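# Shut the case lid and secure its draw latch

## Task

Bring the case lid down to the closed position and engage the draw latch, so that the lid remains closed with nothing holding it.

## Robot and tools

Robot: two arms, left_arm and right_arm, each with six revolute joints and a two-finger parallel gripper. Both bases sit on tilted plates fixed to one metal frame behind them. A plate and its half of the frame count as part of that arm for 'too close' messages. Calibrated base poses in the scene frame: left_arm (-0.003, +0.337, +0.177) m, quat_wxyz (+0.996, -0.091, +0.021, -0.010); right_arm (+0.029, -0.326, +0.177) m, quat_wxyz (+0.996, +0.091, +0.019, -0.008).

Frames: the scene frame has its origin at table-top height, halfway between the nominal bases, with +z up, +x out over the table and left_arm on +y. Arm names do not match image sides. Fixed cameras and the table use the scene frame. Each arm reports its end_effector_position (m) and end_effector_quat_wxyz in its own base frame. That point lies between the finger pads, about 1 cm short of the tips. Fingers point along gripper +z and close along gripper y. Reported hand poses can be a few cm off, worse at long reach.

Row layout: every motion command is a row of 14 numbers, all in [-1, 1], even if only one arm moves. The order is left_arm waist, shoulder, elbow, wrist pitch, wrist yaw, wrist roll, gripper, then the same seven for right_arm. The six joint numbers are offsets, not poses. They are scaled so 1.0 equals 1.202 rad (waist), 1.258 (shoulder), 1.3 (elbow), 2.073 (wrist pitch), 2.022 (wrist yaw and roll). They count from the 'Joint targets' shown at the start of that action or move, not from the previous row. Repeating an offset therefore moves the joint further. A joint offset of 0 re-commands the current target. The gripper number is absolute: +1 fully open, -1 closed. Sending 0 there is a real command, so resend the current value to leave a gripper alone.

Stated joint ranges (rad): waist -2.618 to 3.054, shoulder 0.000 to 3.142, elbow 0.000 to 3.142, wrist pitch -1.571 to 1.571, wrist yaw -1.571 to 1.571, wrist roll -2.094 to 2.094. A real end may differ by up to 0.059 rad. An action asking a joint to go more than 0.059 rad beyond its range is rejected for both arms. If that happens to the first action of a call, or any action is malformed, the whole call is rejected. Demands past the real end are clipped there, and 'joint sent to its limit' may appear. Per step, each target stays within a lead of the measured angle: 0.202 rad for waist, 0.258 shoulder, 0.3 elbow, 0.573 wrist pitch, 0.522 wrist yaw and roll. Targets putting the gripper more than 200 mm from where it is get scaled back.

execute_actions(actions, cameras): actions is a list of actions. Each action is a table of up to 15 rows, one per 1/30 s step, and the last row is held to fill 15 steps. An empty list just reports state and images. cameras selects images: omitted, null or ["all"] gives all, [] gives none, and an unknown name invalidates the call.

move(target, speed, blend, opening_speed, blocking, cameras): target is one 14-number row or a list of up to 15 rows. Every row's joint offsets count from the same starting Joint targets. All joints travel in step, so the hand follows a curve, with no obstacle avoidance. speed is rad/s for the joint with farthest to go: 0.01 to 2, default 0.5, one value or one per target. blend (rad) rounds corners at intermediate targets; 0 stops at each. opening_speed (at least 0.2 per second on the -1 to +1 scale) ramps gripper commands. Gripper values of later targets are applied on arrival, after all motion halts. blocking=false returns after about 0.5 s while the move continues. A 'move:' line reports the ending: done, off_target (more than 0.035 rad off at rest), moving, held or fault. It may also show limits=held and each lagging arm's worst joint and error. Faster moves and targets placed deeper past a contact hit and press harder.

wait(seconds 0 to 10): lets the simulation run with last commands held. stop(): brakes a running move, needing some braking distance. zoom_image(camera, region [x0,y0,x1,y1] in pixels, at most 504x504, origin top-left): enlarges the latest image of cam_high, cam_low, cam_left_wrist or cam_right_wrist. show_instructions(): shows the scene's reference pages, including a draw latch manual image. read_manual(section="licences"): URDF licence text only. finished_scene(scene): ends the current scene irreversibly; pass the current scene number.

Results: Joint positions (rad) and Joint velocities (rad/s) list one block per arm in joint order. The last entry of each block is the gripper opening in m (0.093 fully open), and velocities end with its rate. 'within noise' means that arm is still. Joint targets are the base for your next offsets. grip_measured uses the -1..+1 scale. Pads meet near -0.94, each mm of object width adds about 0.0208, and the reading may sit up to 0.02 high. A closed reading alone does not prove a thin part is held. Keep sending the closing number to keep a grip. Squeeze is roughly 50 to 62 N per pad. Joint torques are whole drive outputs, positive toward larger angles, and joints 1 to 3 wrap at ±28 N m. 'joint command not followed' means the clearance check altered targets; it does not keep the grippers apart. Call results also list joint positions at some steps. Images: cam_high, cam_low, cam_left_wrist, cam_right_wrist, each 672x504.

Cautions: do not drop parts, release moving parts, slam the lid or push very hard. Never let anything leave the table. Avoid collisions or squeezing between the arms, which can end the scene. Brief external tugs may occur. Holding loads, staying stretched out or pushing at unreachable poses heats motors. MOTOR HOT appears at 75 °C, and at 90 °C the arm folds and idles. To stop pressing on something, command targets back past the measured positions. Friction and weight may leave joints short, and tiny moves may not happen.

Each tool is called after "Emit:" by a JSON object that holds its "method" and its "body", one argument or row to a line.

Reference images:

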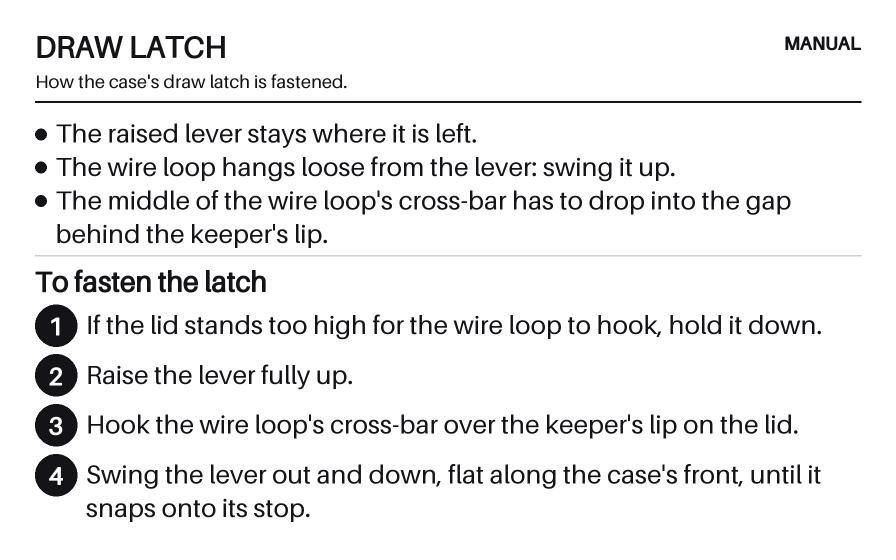

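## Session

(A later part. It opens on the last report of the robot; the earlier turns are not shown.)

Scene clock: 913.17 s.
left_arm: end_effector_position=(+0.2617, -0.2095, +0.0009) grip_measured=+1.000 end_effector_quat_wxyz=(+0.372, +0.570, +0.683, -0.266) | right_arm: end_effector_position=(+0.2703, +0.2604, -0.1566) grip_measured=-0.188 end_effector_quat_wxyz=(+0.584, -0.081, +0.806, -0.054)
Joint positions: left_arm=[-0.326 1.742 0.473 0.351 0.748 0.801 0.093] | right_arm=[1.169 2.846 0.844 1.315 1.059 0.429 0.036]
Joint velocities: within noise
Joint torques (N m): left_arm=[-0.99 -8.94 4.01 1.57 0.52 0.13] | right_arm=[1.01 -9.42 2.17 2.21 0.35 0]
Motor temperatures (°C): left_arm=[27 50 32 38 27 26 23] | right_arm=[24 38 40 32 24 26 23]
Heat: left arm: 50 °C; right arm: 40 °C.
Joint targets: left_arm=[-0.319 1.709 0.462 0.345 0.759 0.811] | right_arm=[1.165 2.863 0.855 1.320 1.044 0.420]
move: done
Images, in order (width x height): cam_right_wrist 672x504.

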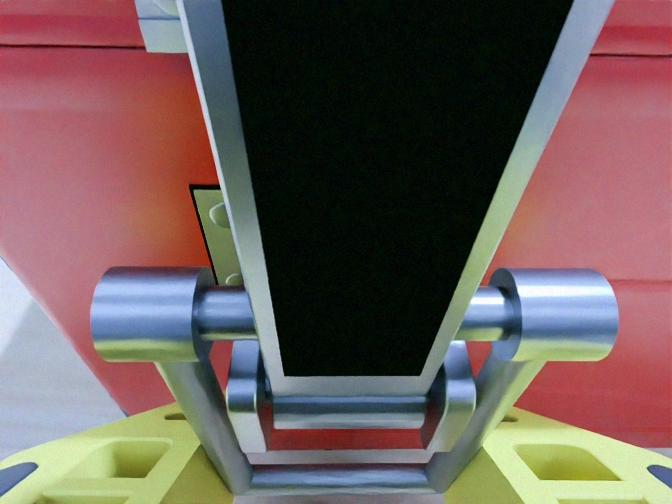

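Emit:
{"method": "move", "body": {
  "target": [
    [0,0,0,0,0,0,1,0.0364,-0.089,-0.028,-0.1041,-0.001,0.08,-0.2],
    [0,0,0,0,0,0,1,0.0578,-0.1619,-0.0452,-0.2032,-0.0119,0.1426,-0.2]
  ],
  "blend": 0.02,
  "speed": 0.35,
  "cameras": ["cam_left_wrist","cam_right_wrist"]
}}

Emit:
{"method": "zoom_image", "body": {
  "camera": "cam_left_wrist",
  "region": [260, 110, 440, 290]
}}

Scene clock: 953.67 s.
left_arm: end_effector_position=(+0.2617, -0.2095, +0.0009) grip_measured=+1.000 end_effector_quat_wxyz=(+0.372, +0.570, +0.683, -0.266) | right_arm: end_effector_position=(+0.2491, +0.2589, -0.1572) grip_measured=-0.188 end_effector_quat_wxyz=(+0.530, -0.074, +0.843, -0.060)
Joint positions: left_arm=[-0.326 1.742 0.473 0.351 0.748 0.801 0.093] | right_arm=[1.217 2.692 0.806 0.91 1.024 0.7 0.036]
Joint velocities: within noise
Joint torques (N m): left_arm=[-1.01 -8.94 4 1.58 0.53 0.14] | right_arm=[2.56 -14.08 1.1 1.68 0.61 0.17]
Motor temperatures (°C): left_arm=[27 51 32 37 27 26 23] | right_arm=[24 38 38 34 24 26 24]
Heat: left arm: 51 °C; right arm: 38 °C.
Joint targets: left_arm=[-0.319 1.709 0.462 0.345 0.759 0.811] | right_arm=[1.235 2.660 0.797 0.899 1.020 0.709]
move: done
Images, in order (width x height): cam_left_wrist 672x504, cam_right_wrist 672x504.

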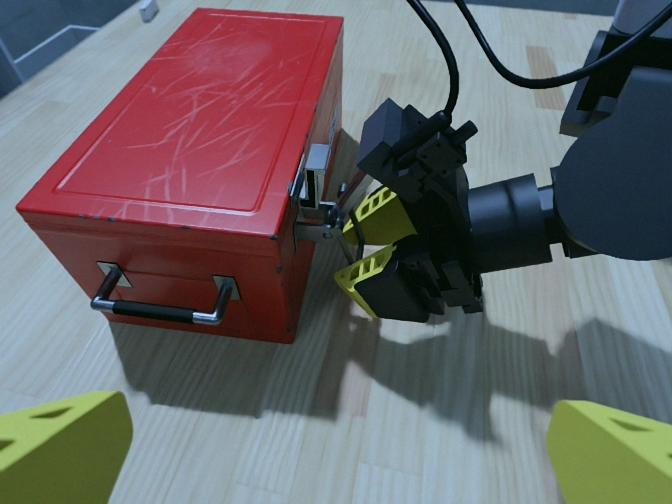

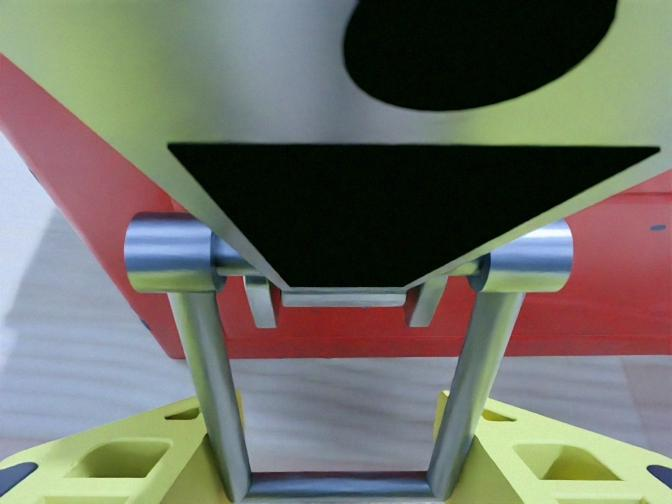

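Scaled by 2.800 from the camera's 672x504 image, which has a finer 960x720 frame.

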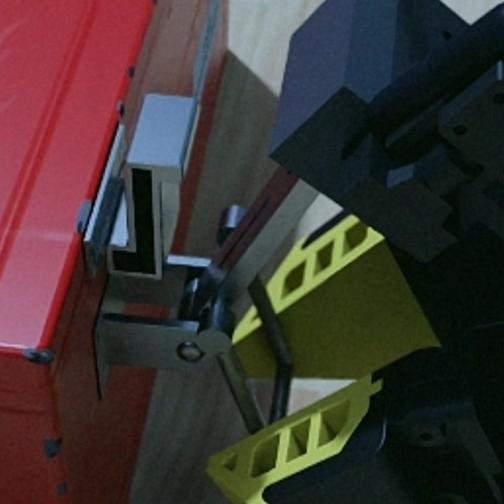

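Emit:
{"method": "move", "body": {
  "target": [
    [0,0,0,0,0,0,1,0.0108,-0.0175,-0.0146,-0.001,0.0049,0,-0.2],
    [0,0,0,0,0,0,1,0.0253,-0.0989,-0.0228,-0.1057,-0.0163,0.0563,-0.2]
  ],
  "blend": 0.005,
  "speed": 0.25,
  "cameras": ["cam_left_wrist","cam_right_wrist"]
}}

Emit:
{"method": "zoom_image", "body": {
  "camera": "cam_left_wrist",
  "region": [260, 110, 440, 290]
}}

Scene clock: 972.87 s.
left_arm: end_effector_position=(+0.2617, -0.2095, +0.0009) grip_measured=+1.000 end_effector_quat_wxyz=(+0.372, +0.570, +0.683, -0.266) | right_arm: end_effector_position=(+0.2323, +0.2589, -0.1493) grip_measured=-0.188 end_effector_quat_wxyz=(+0.491, -0.082, +0.865, -0.062)
Joint positions: left_arm=[-0.326 1.742 0.473 0.351 0.748 0.801 0.093] | right_arm=[1.25 2.575 0.774 0.68 0.97 0.822 0.036]
Joint velocities: within noise
Joint torques (N m): left_arm=[-0.99 -8.91 3.99 1.58 0.53 0.13] | right_arm=[2.26 -14.56 1.62 1.68 0.88 0.08]
Motor temperatures (°C): left_arm=[27 51 32 37 27 26 23] | right_arm=[24 44 37 33 24 26 24]
Heat: left arm: 51 °C; right arm: 44 °C.
Joint targets: left_arm=[-0.319 1.709 0.462 0.345 0.759 0.811] | right_arm=[1.265 2.536 0.767 0.680 0.987 0.822]
move: off_target (right_arm); right_arm: the shoulder is farthest, 0.039 rad from its target
Images, in order (width x height): cam_left_wrist 672x504, cam_right_wrist 672x504.

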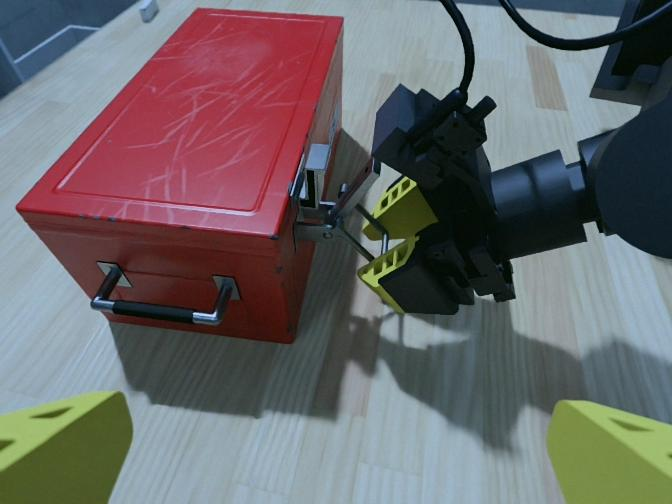

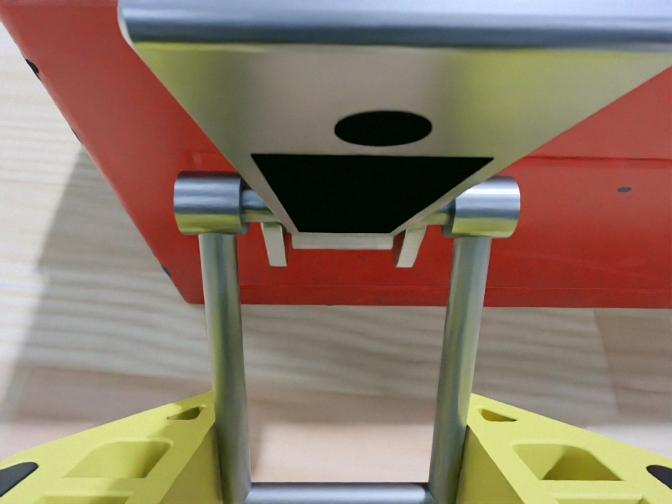

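Scaled by 2.800 from the camera's 672x504 image, which has a finer 960x720 frame.

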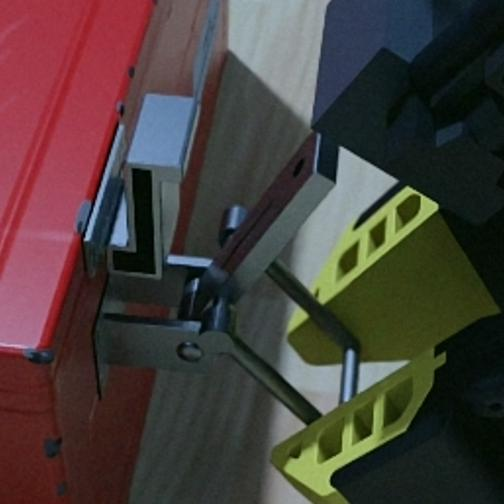

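Emit:
{"method": "move", "body": {
  "target": [
    [0,0,0,0,0,0,1,0.0047,-0.0923,0.0026,-0.0977,-0.0211,0.0418,-0.2],
    [0,0,0,0,0,0,1,-0.001,-0.1697,0.0132,-0.187,-0.0561,0.0684,-0.2],
    [0,0,0,0,0,0,1,-0.025,-0.2385,0.0346,-0.2677,-0.0974,0.0806,-0.2]
  ],
  "blend": 0.01,
  "speed": 0.25,
  "cameras": ["cam_left_wrist","cam_right_wrist"]
}}

Emit:
{"method": "zoom_image", "body": {
  "camera": "cam_left_wrist",
  "region": [260, 90, 460, 290]
}}

Scene clock: 987.47 s.
left_arm: end_effector_position=(+0.2617, -0.2095, +0.0009) grip_measured=+1.000 end_effector_quat_wxyz=(+0.372, +0.570, +0.683, -0.266) | right_arm: end_effector_position=(+0.2138, +0.2632, -0.1135) grip_measured=-0.188 end_effector_quat_wxyz=(+0.380, -0.078, +0.919, -0.068)
Joint positions: left_arm=[-0.326 1.742 0.473 0.351 0.748 0.801 0.093] | right_arm=[1.24 2.273 0.794 0.144 0.765 0.976 0.036]
Joint velocities: within noise
Joint torques (N m): left_arm=[-0.98 -8.9 4.03 1.58 0.51 0.14] | right_arm=[0.73 -13.79 5.04 1.13 0.93 0.15]
Motor temperatures (°C): left_arm=[27 51 32 37 27 26 23] | right_arm=[24 46 37 32 24 26 24]
Heat: left arm: 51 °C; right arm: 46 °C.
Joint targets: left_arm=[-0.319 1.709 0.462 0.345 0.759 0.811] | right_arm=[1.235 2.235 0.812 0.125 0.790 0.985]
move: off_target (right_arm); right_arm: the shoulder is farthest, 0.037 rad from its target
Images, in order (width x height): cam_left_wrist 672x504, cam_right_wrist 672x504.

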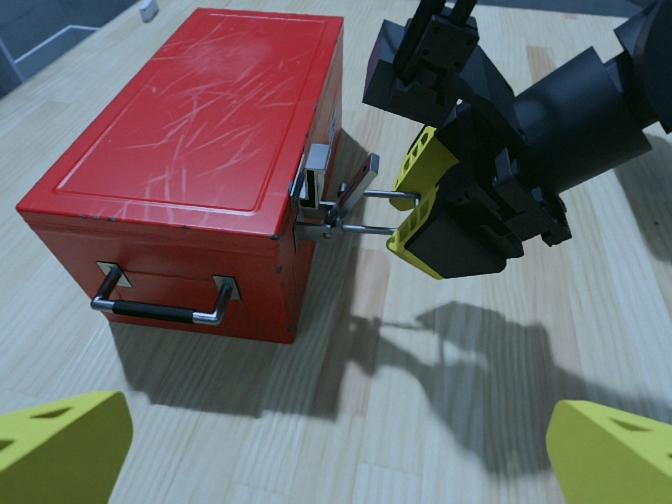

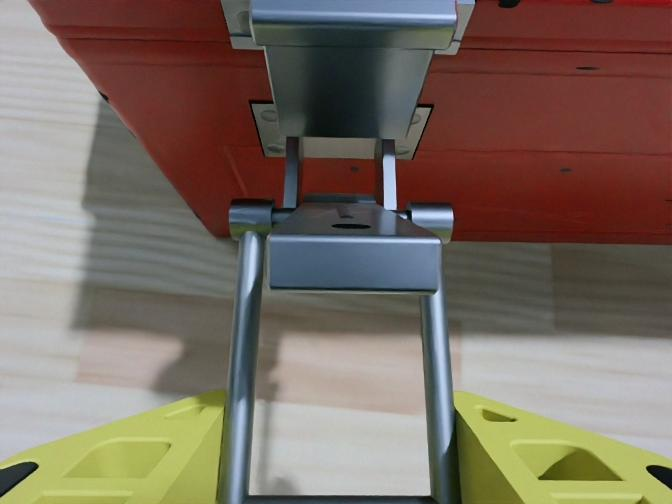

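Scaled by 2.520 from the camera's 672x504 image, which has a finer 960x720 frame.

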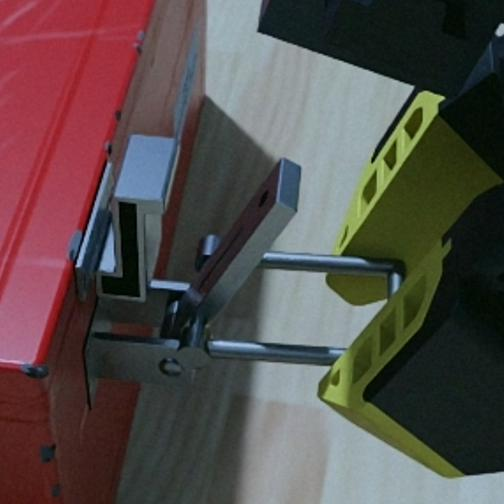

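Emit:
{"method": "move", "body": {
  "target": [
    [0,0,0,0,0,0,1,-0.0319,-0.0461,0.0497,-0.0788,-0.0326,0.0063,-0.2],
    [0,0,0,0,0,0,1,-0.0658,-0.0856,0.0932,-0.1444,-0.0724,0,-0.2],
    [0,0,0,0,0,0,1,-0.1059,-0.1058,0.1485,-0.2052,-0.1115,-0.012,-0.2],
    [0,0,0,0,0,0,1,-0.1498,-0.1079,0.2145,-0.262,-0.1496,-0.0275,-0.2]
  ],
  "blend": 0.01,
  "speed": 0.25,
  "cameras": ["cam_left_wrist","cam_right_wrist"]
}}

Emit:
{"method": "zoom_image", "body": {
  "camera": "cam_left_wrist",
  "region": [260, 60, 460, 260]
}}

Scene clock: 999.20 s.
left_arm: end_effector_position=(+0.2617, -0.2095, +0.0009) grip_measured=+1.000 end_effector_quat_wxyz=(+0.372, +0.570, +0.683, -0.266) | right_arm: end_effector_position=(+0.2289, +0.2690, -0.0810) grip_measured=-0.188 end_effector_quat_wxyz=(+0.201, -0.066, +0.973, -0.090)
Joint positions: left_arm=[-0.326 1.742 0.473 0.351 0.748 0.801 0.093] | right_arm=[1.07 2.148 1.055 -0.408 0.439 0.919 0.036]
Joint velocities: within noise
Joint torques (N m): left_arm=[-0.98 -8.87 4 1.58 0.51 0.13] | right_arm=[0.28 -15.42 7.71 0.91 1 0.19]
Motor temperatures (°C): left_arm=[27 51 32 37 27 26 23] | right_arm=[24 45 38 31 25 26 24]
Heat: left arm: 51 °C; right arm: 45 °C.
Joint targets: left_arm=[-0.319 1.709 0.462 0.345 0.759 0.811] | right_arm=[1.055 2.100 1.091 -0.418 0.488 0.930]
move: off_target (right_arm); right_arm: the wrist yaw is farthest, 0.049 rad from its target
Images, in order (width x height): cam_left_wrist 672x504, cam_right_wrist 672x504.

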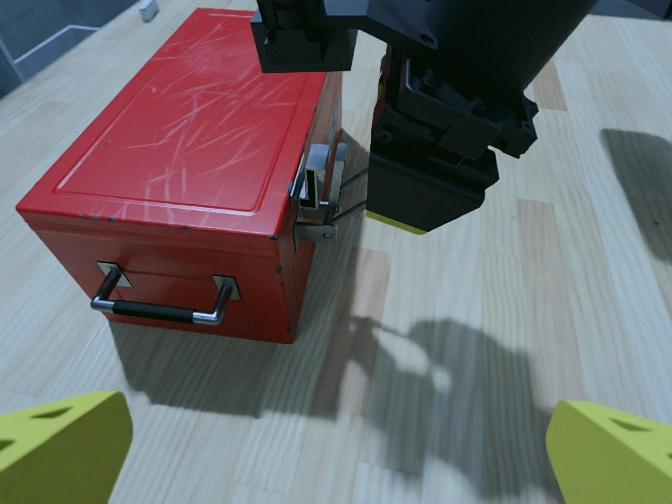

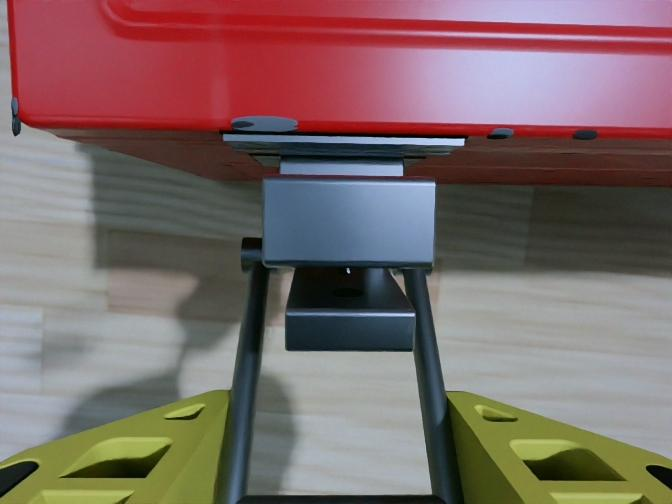

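Scaled by 2.520 from the camera's 672x504 image, which has a finer 960x720 frame.

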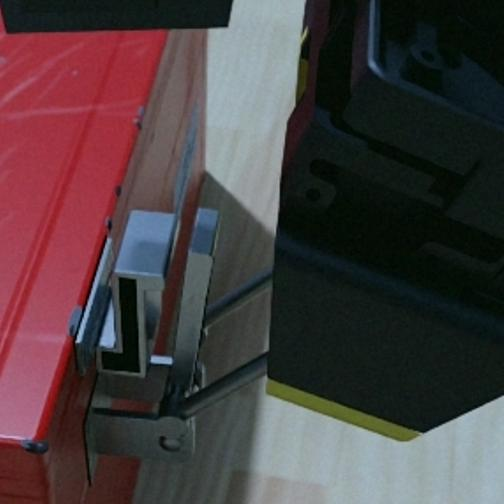

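Emit:
{"method": "move", "body": {
  "target": [0,0,0,0,0,0,1,0,0,0,0,0,0,-0.14],
  "cameras": ["cam_right_wrist"]
}}

Scene clock: 1016.53 s.
left_arm: end_effector_position=(+0.2617, -0.2095, +0.0009) grip_measured=+1.000 end_effector_quat_wxyz=(+0.372, +0.570, +0.683, -0.266) | right_arm: end_effector_position=(+0.2305, +0.2692, -0.0792) grip_measured=-0.138 end_effector_quat_wxyz=(+0.202, -0.066, +0.973, -0.089)
Joint positions: left_arm=[-0.326 1.742 0.473 0.351 0.748 0.801 0.093] | right_arm=[1.066 2.143 1.058 -0.411 0.439 0.914 0.039]
Joint velocities: within noise
Joint torques (N m): left_arm=[-0.98 -8.92 4.04 1.57 0.53 0.13] | right_arm=[0.55 -14.98 7.54 0.9 1 0.24]
Motor temperatures (°C): left_arm=[27 51 32 37 27 26 23] | right_arm=[24 49 41 31 25 26 24]
Heat: left arm: 51 °C; right arm: 49 °C.
Joint targets: left_arm=[-0.319 1.709 0.462 0.345 0.759 0.811] | right_arm=[1.055 2.100 1.091 -0.418 0.488 0.930]
move: off_target (right_arm); right_arm: the wrist yaw is farthest, 0.049 rad from its target
Images, in order (width x height): cam_right_wrist 672x504.

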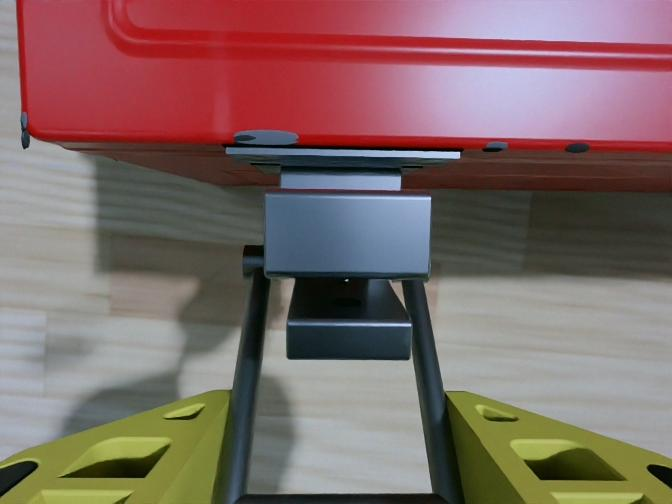

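Emit:
{"method": "move", "body": {
  "target": [
    [0,0,0,0,0,0,1,-0.01,-0.0127,0.0115,0.0034,0.0119,0,-0.14],
    [0,0,0,0,0,0,1,-0.0566,0.0064,0.0892,-0.0521,-0.0252,-0.0178,-0.14]
  ],
  "blend": 0.01,
  "speed": 0.25,
  "cameras": ["cam_left_wrist","cam_right_wrist"]
}}

Emit:
{"method": "zoom_image", "body": {
  "camera": "cam_left_wrist",
  "region": [260, 60, 460, 260]
}}

Scene clock: 1023.23 s.
left_arm: end_effector_position=(+0.2617, -0.2095, +0.0009) grip_measured=+1.000 end_effector_quat_wxyz=(+0.372, +0.570, +0.683, -0.266) | right_arm: end_effector_position=(+0.2518, +0.2734, -0.0645) grip_measured=-0.137 end_effector_quat_wxyz=(+0.176, -0.047, +0.980, -0.078)
Joint positions: left_arm=[-0.326 1.742 0.473 0.351 0.748 0.801 0.093] | right_arm=[0.995 2.137 1.152 -0.501 0.378 0.882 0.039]
Joint velocities: within noise
Joint torques (N m): left_arm=[-1.02 -8.9 4.01 1.57 0.52 0.13] | right_arm=[0.98 -13.94 9.52 0.69 1.06 0.18]
Motor temperatures (°C): left_arm=[27 51 32 37 27 26 23] | right_arm=[24 49 42 30 25 26 24]
Heat: left arm: 51 °C; right arm: 49 °C.
Joint targets: left_arm=[-0.319 1.709 0.462 0.345 0.759 0.811] | right_arm=[0.987 2.108 1.207 -0.526 0.437 0.894]
move: off_target (right_arm); right_arm: the wrist yaw is farthest, 0.059 rad from its target
Images, in order (width x height): cam_left_wrist 672x504, cam_right_wrist 672x504.

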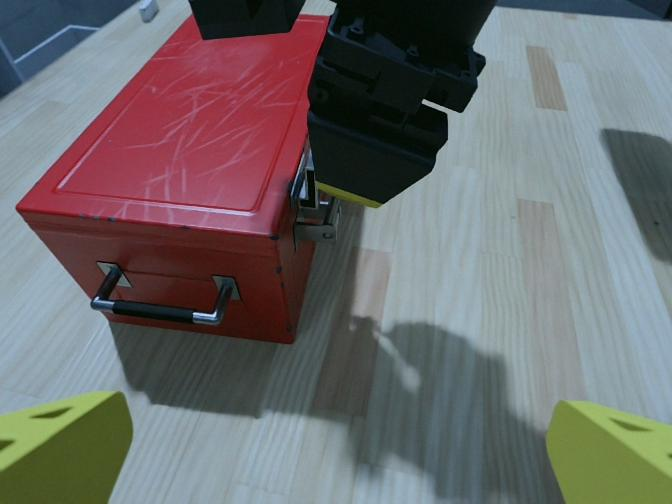

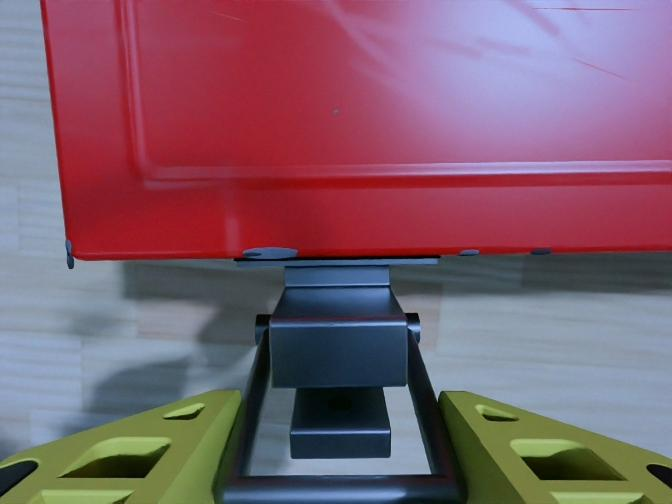

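Scaled by 2.520 from the camera's 672x504 image, which has a finer 960x720 frame.

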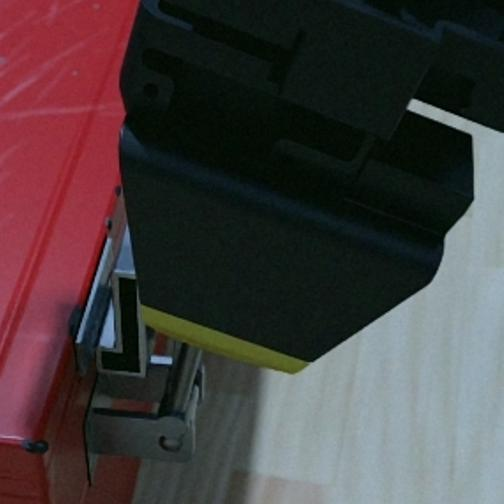

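Emit:
{"method": "move", "body": {
  "target": [
    [0,0,0,0,0,0,1,-0.0358,0.0548,0.0969,-0.056,-0.0282,-0.0178,-0.14],
    [0,0,0,0,0,0,1,-0.0707,0.0914,0.1692,-0.0955,-0.0544,-0.0317,-0.14]
  ],
  "blend": 0.01,
  "speed": 0.25,
  "cameras": ["cam_left_wrist","cam_right_wrist"]
}}

Scene clock: 1028.77 s.
left_arm: end_effector_position=(+0.2617, -0.2095, +0.0009) grip_measured=+1.000 end_effector_quat_wxyz=(+0.372, +0.570, +0.683, -0.266) | right_arm: end_effector_position=(+0.2644, +0.2746, -0.0628) grip_measured=-0.137 end_effector_quat_wxyz=(+0.088, -0.047, +0.990, -0.095)
Joint positions: left_arm=[-0.326 1.742 0.473 0.351 0.748 0.801 0.093] | right_arm=[0.917 2.233 1.366 -0.737 0.258 0.826 0.039]
Joint velocities: within noise
Joint torques (N m): left_arm=[-1.01 -8.9 4.03 1.58 0.53 0.13] | right_arm=[0.62 -13.03 10 0.85 1.09 0.11]
Motor temperatures (°C): left_arm=[27 51 32 36 27 26 23] | right_arm=[24 48 44 30 25 26 24]
Heat: left arm: 51 °C; right arm: 48 °C.
Joint targets: left_arm=[-0.319 1.709 0.462 0.345 0.759 0.811] | right_arm=[0.902 2.223 1.427 -0.724 0.327 0.830]
move: off_target (right_arm); right_arm: the wrist yaw is farthest, 0.069 rad from its target
Images, in order (width x height): cam_left_wrist 672x504, cam_right_wrist 672x504.

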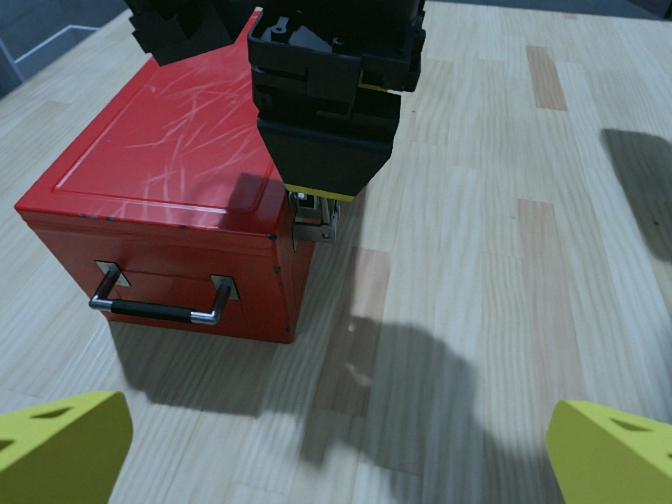

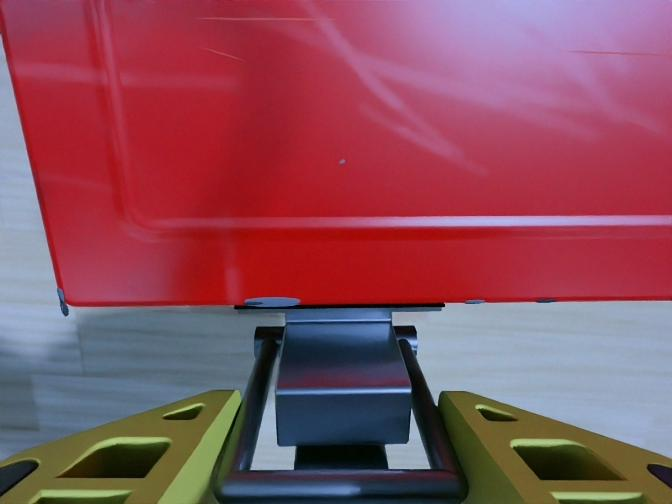

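Emit:
{"method": "move", "body": {
  "target": [0,0,0,0,0,0,1,-0.0429,0.0541,0.0877,-0.0198,-0.0163,-0.0178,-0.14],
  "speed": 0.25,
  "cameras": ["cam_left_wrist","cam_right_wrist"]
}}

Scene clock: 1037.13 s.
left_arm: end_effector_position=(+0.2617, -0.2095, +0.0009) grip_measured=+1.000 end_effector_quat_wxyz=(+0.372, +0.570, +0.683, -0.266) | right_arm: end_effector_position=(+0.2876, +0.2801, -0.0637) grip_measured=-0.137 end_effector_quat_wxyz=(+0.074, -0.036, +0.993, -0.089)
Joint positions: left_arm=[-0.326 1.742 0.473 0.351 0.748 0.801 0.093] | right_arm=[0.868 2.297 1.483 -0.789 0.23 0.8 0.039]
Joint velocities: within noise
Joint torques (N m): left_arm=[-1.01 -8.87 4.01 1.58 0.52 0.12] | right_arm=[0.61 -13.33 9.91 0.95 1.01 0.03]
Motor temperatures (°C): left_arm=[27 51 32 36 27 26 23] | right_arm=[24 47 45 30 25 26 23]
Heat: left arm: 51 °C; right arm: 47 °C.
Joint targets: left_arm=[-0.319 1.709 0.462 0.345 0.759 0.811] | right_arm=[0.851 2.291 1.541 -0.765 0.294 0.794]
move: off_target (right_arm); right_arm: the wrist yaw is farthest, 0.064 rad from its target
Images, in order (width x height): cam_left_wrist 672x504, cam_right_wrist 672x504.

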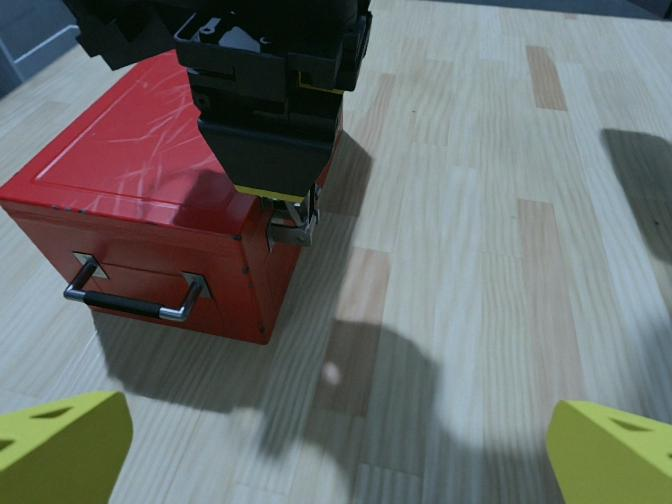

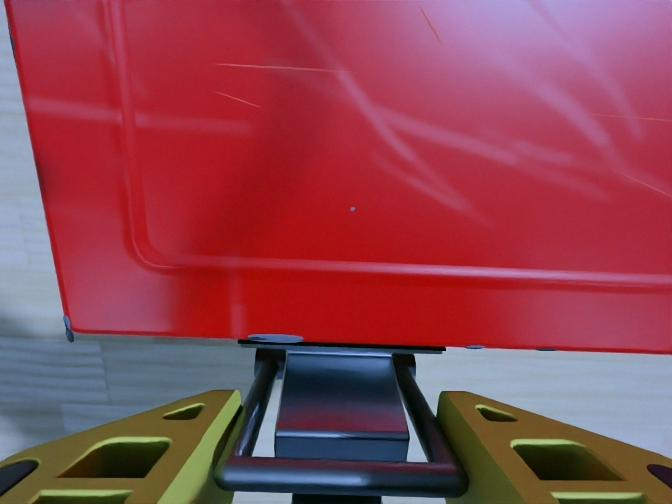

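Emit:
{"method": "zoom_image", "body": {
  "camera": "cam_left_wrist",
  "region": [220, 130, 380, 290]
}}

Emit:
{"method": "zoom_image", "body": {
  "camera": "cam_right_wrist",
  "region": [200, 320, 480, 504]
}}

Scaled by 3.150 from the camera's 672x504 image, which has a finer 960x720 frame.

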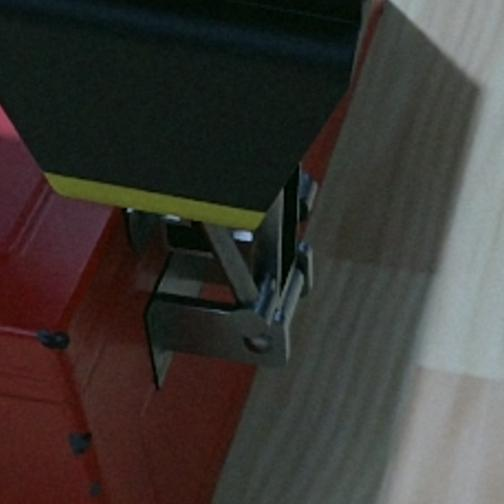

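Scaled by 1.800 from the camera's 672x504 image, which has a finer 960x720 frame.

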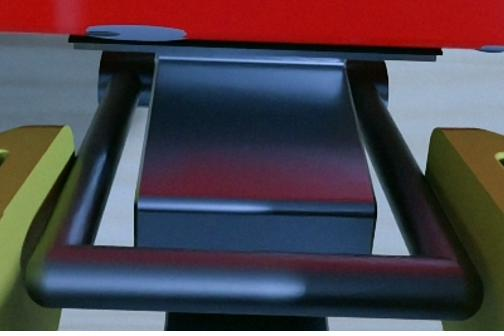

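Emit:
{"method": "move", "body": {
  "target": [0,0,0,0,0,0,1,0.0183,-0.0286,-0.0123,-0.0342,-0.0218,0.0059,-0.17],
  "speed": 0.2,
  "cameras": ["cam_left_wrist","cam_right_wrist"]
}}

Emit:
{"method": "zoom_image", "body": {
  "camera": "cam_left_wrist",
  "region": [220, 130, 380, 290]
}}

Scene clock: 1063.67 s.
left_arm: end_effector_position=(+0.2617, -0.2095, +0.0009) grip_measured=+1.000 end_effector_quat_wxyz=(+0.372, +0.570, +0.683, -0.266) | right_arm: end_effector_position=(+0.2857, +0.2798, -0.0639) grip_measured=-0.160 end_effector_quat_wxyz=(+0.070, -0.035, +0.993, -0.089)
Joint positions: left_arm=[-0.326 1.742 0.473 0.351 0.748 0.801 0.093] | right_arm=[0.869 2.297 1.483 -0.795 0.224 0.803 0.038]
Joint velocities: within noise
Joint torques (N m): left_arm=[-0.99 -8.9 3.99 1.57 0.52 0.13] | right_arm=[2.22 -16.96 8.69 0.17 0.59 0.11]
Motor temperatures (°C): left_arm=[27 51 31 36 27 26 23] | right_arm=[24 47 51 29 25 26 23]
Heat: left arm: 51 °C; right arm: 51 °C.
Joint targets: left_arm=[-0.319 1.709 0.462 0.345 0.759 0.811] | right_arm=[0.873 2.255 1.525 -0.836 0.250 0.806]
move: off_target (right_arm); right_arm: the shoulder is farthest, 0.042 rad from its target
Images, in order (width x height): cam_left_wrist 672x504, cam_right_wrist 672x504.

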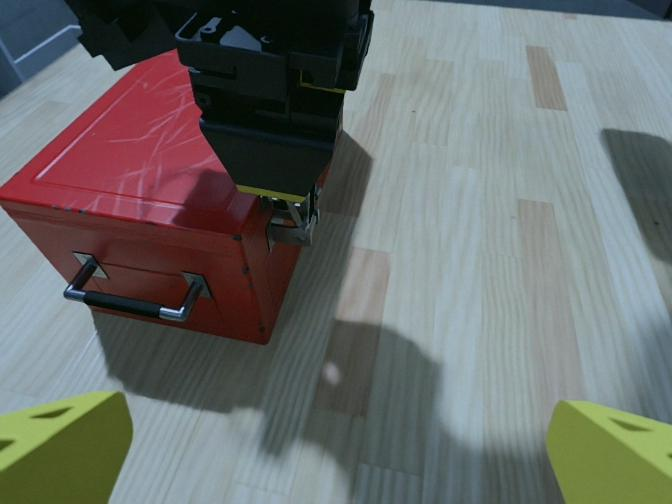

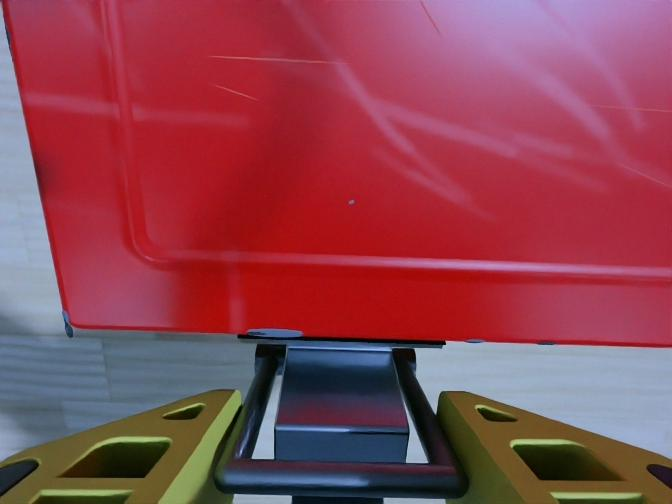

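Scaled by 3.150 from the camera's 672x504 image, which has a finer 960x720 frame.

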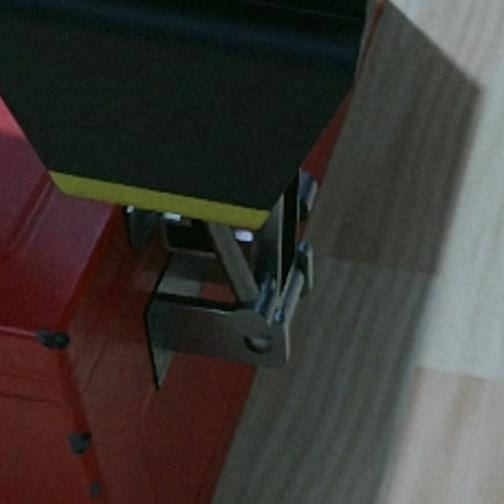

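Emit:
{"method": "move", "body": {
  "target": [0,0,0,0,0,0,1,0,0,0,0,0,0,0.3],
  "opening_speed": 0.8,
  "cameras": ["cam_left_wrist","cam_right_wrist"]
}}

Emit:
{"method": "zoom_image", "body": {
  "camera": "cam_left_wrist",
  "region": [220, 130, 380, 290]
}}

Scene clock: 1087.57 s.
left_arm: end_effector_position=(+0.2617, -0.2095, +0.0009) grip_measured=+1.000 end_effector_quat_wxyz=(+0.372, +0.570, +0.683, -0.266) | right_arm: end_effector_position=(+0.2883, +0.2801, -0.0547) grip_measured=+0.298 end_effector_quat_wxyz=(+0.075, -0.035, +0.992, -0.092)
Joint positions: left_arm=[-0.326 1.742 0.473 0.351 0.748 0.801 0.093] | right_arm=[0.869 2.284 1.501 -0.824 0.236 0.804 0.059]
Joint velocities: within noise
Joint torques (N m): left_arm=[-0.95 -8.92 4.01 1.58 0.53 0.12] | right_arm=[2.18 -15.65 7.46 0.5 0.48 0.1]
Motor temperatures (°C): left_arm=[27 51 31 36 27 26 23] | right_arm=[24 51 51 28 25 26 24]
Heat: left arm: 51 °C; right arm: 51 °C.
Joint targets: left_arm=[-0.319 1.709 0.462 0.345 0.759 0.811] | right_arm=[0.872 2.255 1.525 -0.836 0.250 0.806]
move: done
Images, in order (width x height): cam_left_wrist 672x504, cam_right_wrist 672x504.

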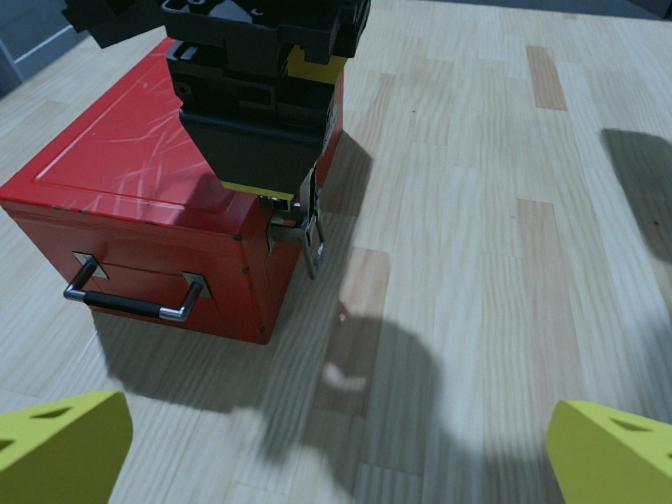

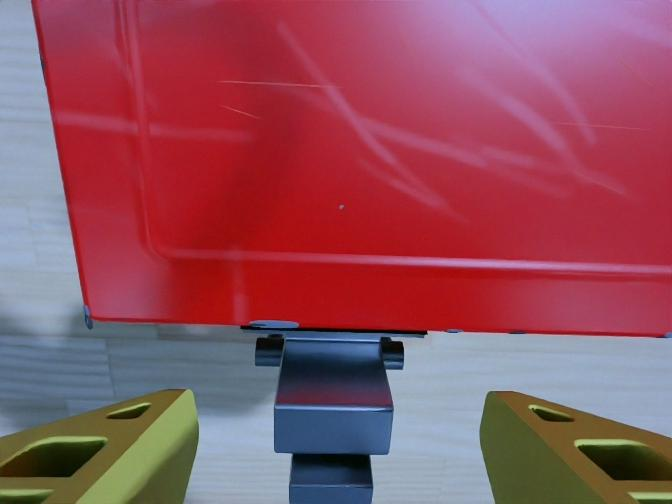

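Scaled by 3.150 from the camera's 672x504 image, which has a finer 960x720 frame.

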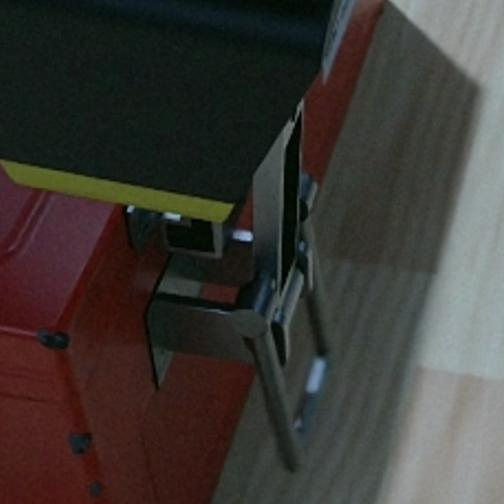

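Emit:
{"method": "move", "body": {
  "target": [
    [0,0,0,0,0,0,1,0,-0.163,-0.0577,0,0,0,0.5],
    [0,0,0,0,0,0,1,0.3561,-0.3617,-0.5962,0.3068,0.1731,-0.2502,0.5],
    [0,0,0,0,0,0,1,0.3361,0.3975,-0.5577,0.9411,0.4471,-0.0989,0.5]
  ],
  "blend": 0.05,
  "speed": 0.8,
  "cameras": ["cam_left_wrist","cam_right_wrist"]
}}

Scene clock: 1157.20 s.
left_arm: end_effector_position=(+0.2617, -0.2095, +0.0009) grip_measured=+1.000 end_effector_quat_wxyz=(+0.372, +0.570, +0.683, -0.266) | right_arm: end_effector_position=(+0.2380, +0.2650, -0.1418) grip_measured=+0.498 end_effector_quat_wxyz=(+0.583, -0.086, +0.806, -0.059)
Joint positions: left_arm=[-0.326 1.742 0.473 0.351 0.748 0.801 0.093] | right_arm=[1.283 2.743 0.785 1.107 1.141 0.596 0.069]
Joint velocities: within noise
Joint torques (N m): left_arm=[-0.98 -8.88 4 1.57 0.53 0.12] | right_arm=[0.55 -9.59 2.58 2 0.74 0.17]
Motor temperatures (°C): left_arm=[27 51 31 35 28 26 23] | right_arm=[24 52 48 28 24 26 23]
Heat: left arm: 51 °C; right arm: 52 °C.
Joint targets: left_arm=[-0.319 1.709 0.462 0.345 0.759 0.811] | right_arm=[1.277 2.755 0.800 1.115 1.154 0.606]
move: done
Images, in order (width x height): cam_left_wrist 672x504, cam_right_wrist 672x504.

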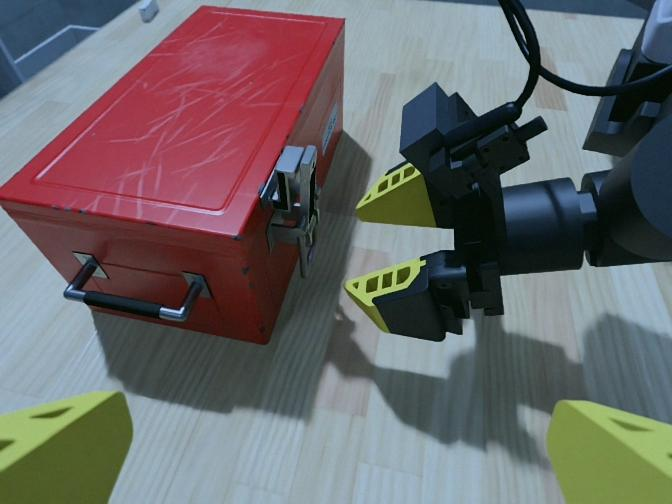

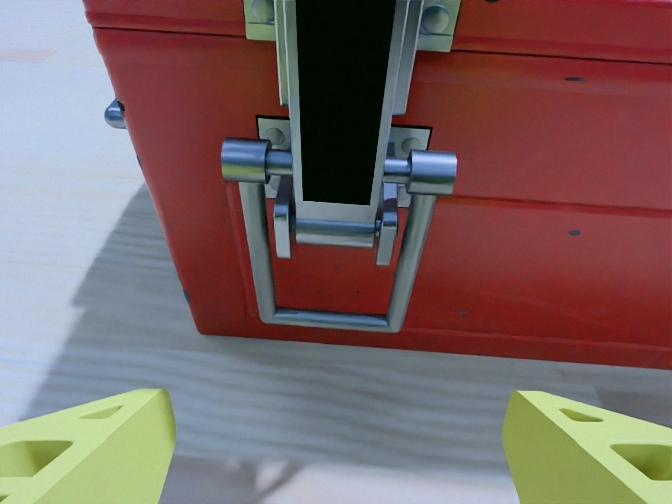

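Emit:
{"method": "move", "body": {
  "target": [-0.1434,0.4907,0.6496,-0.1694,-0.0808,-0.767,-1,0,0,0,0,0,0,0.5],
  "speed": 0.8
}}

Scene clock: 1171.53 s.
left_arm: end_effector_position=(+0.3829, -0.3082, -0.0552) grip_measured=-0.991 end_effector_quat_wxyz=(+0.044, -0.036, +0.924, -0.379) | right_arm: end_effector_position=(+0.2381, +0.2650, -0.1416) grip_measured=+0.498 end_effector_quat_wxyz=(+0.584, -0.085, +0.805, -0.058)
Joint positions: left_arm=[-0.482 2.31 1.271 0.002 0.603 -0.73 0] | right_arm=[1.283 2.743 0.785 1.109 1.142 0.597 0.069]
Joint velocities: within noise
Joint torques (N m): left_arm=[-3.32 -10.02 9.74 1.51 0.29 -0.04] | right_arm=[0.57 -9.59 2.58 2.01 0.75 0.16]
Motor temperatures (°C): left_arm=[27 51 32 35 27 26 23] | right_arm=[24 51 45 29 25 26 23]
Heat: left arm: 51 °C; right arm: 51 °C.
Joint targets: left_arm=[-0.491 2.326 1.306 -0.006 0.596 -0.740] | right_arm=[1.277 2.755 0.800 1.115 1.154 0.606]
move: done

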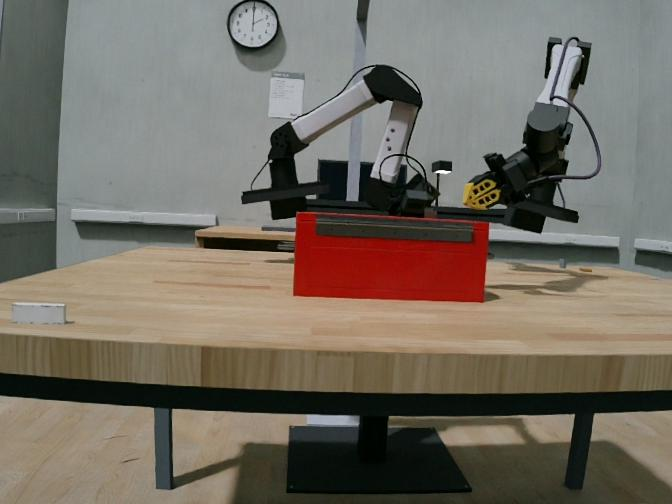

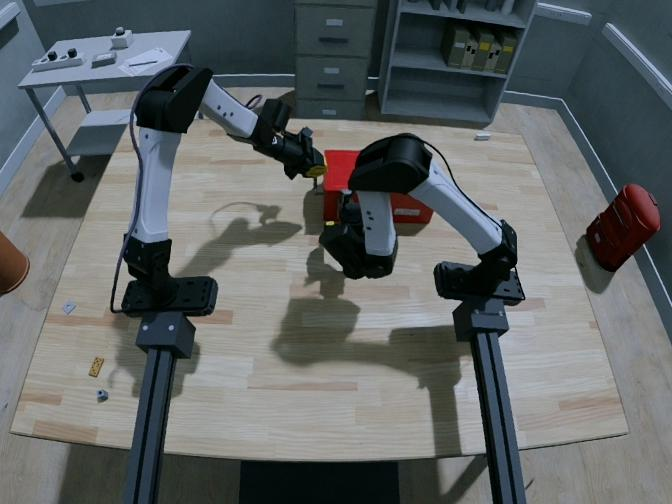

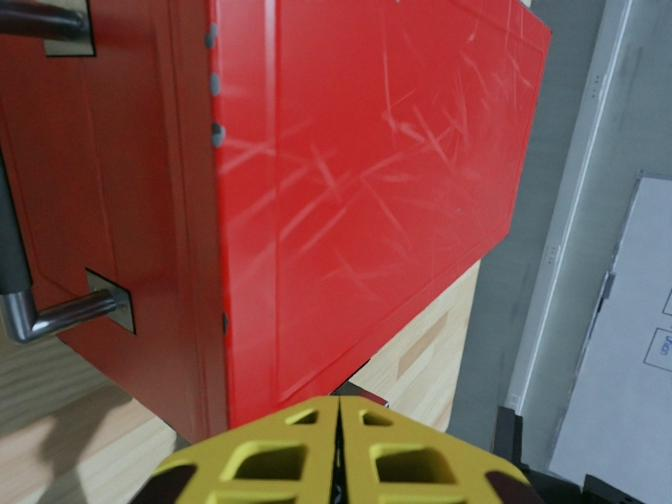

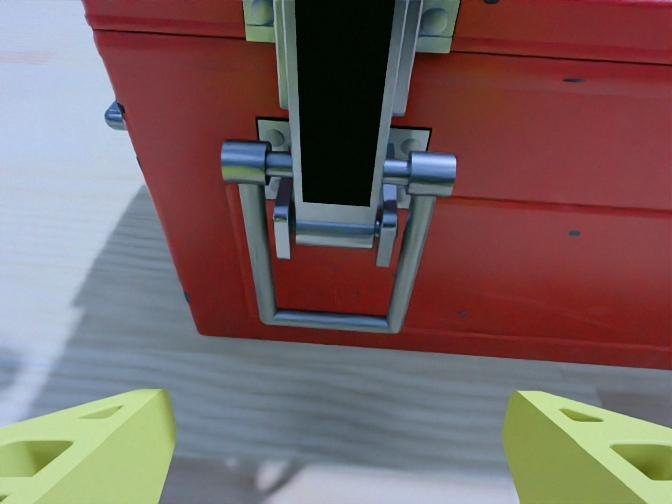

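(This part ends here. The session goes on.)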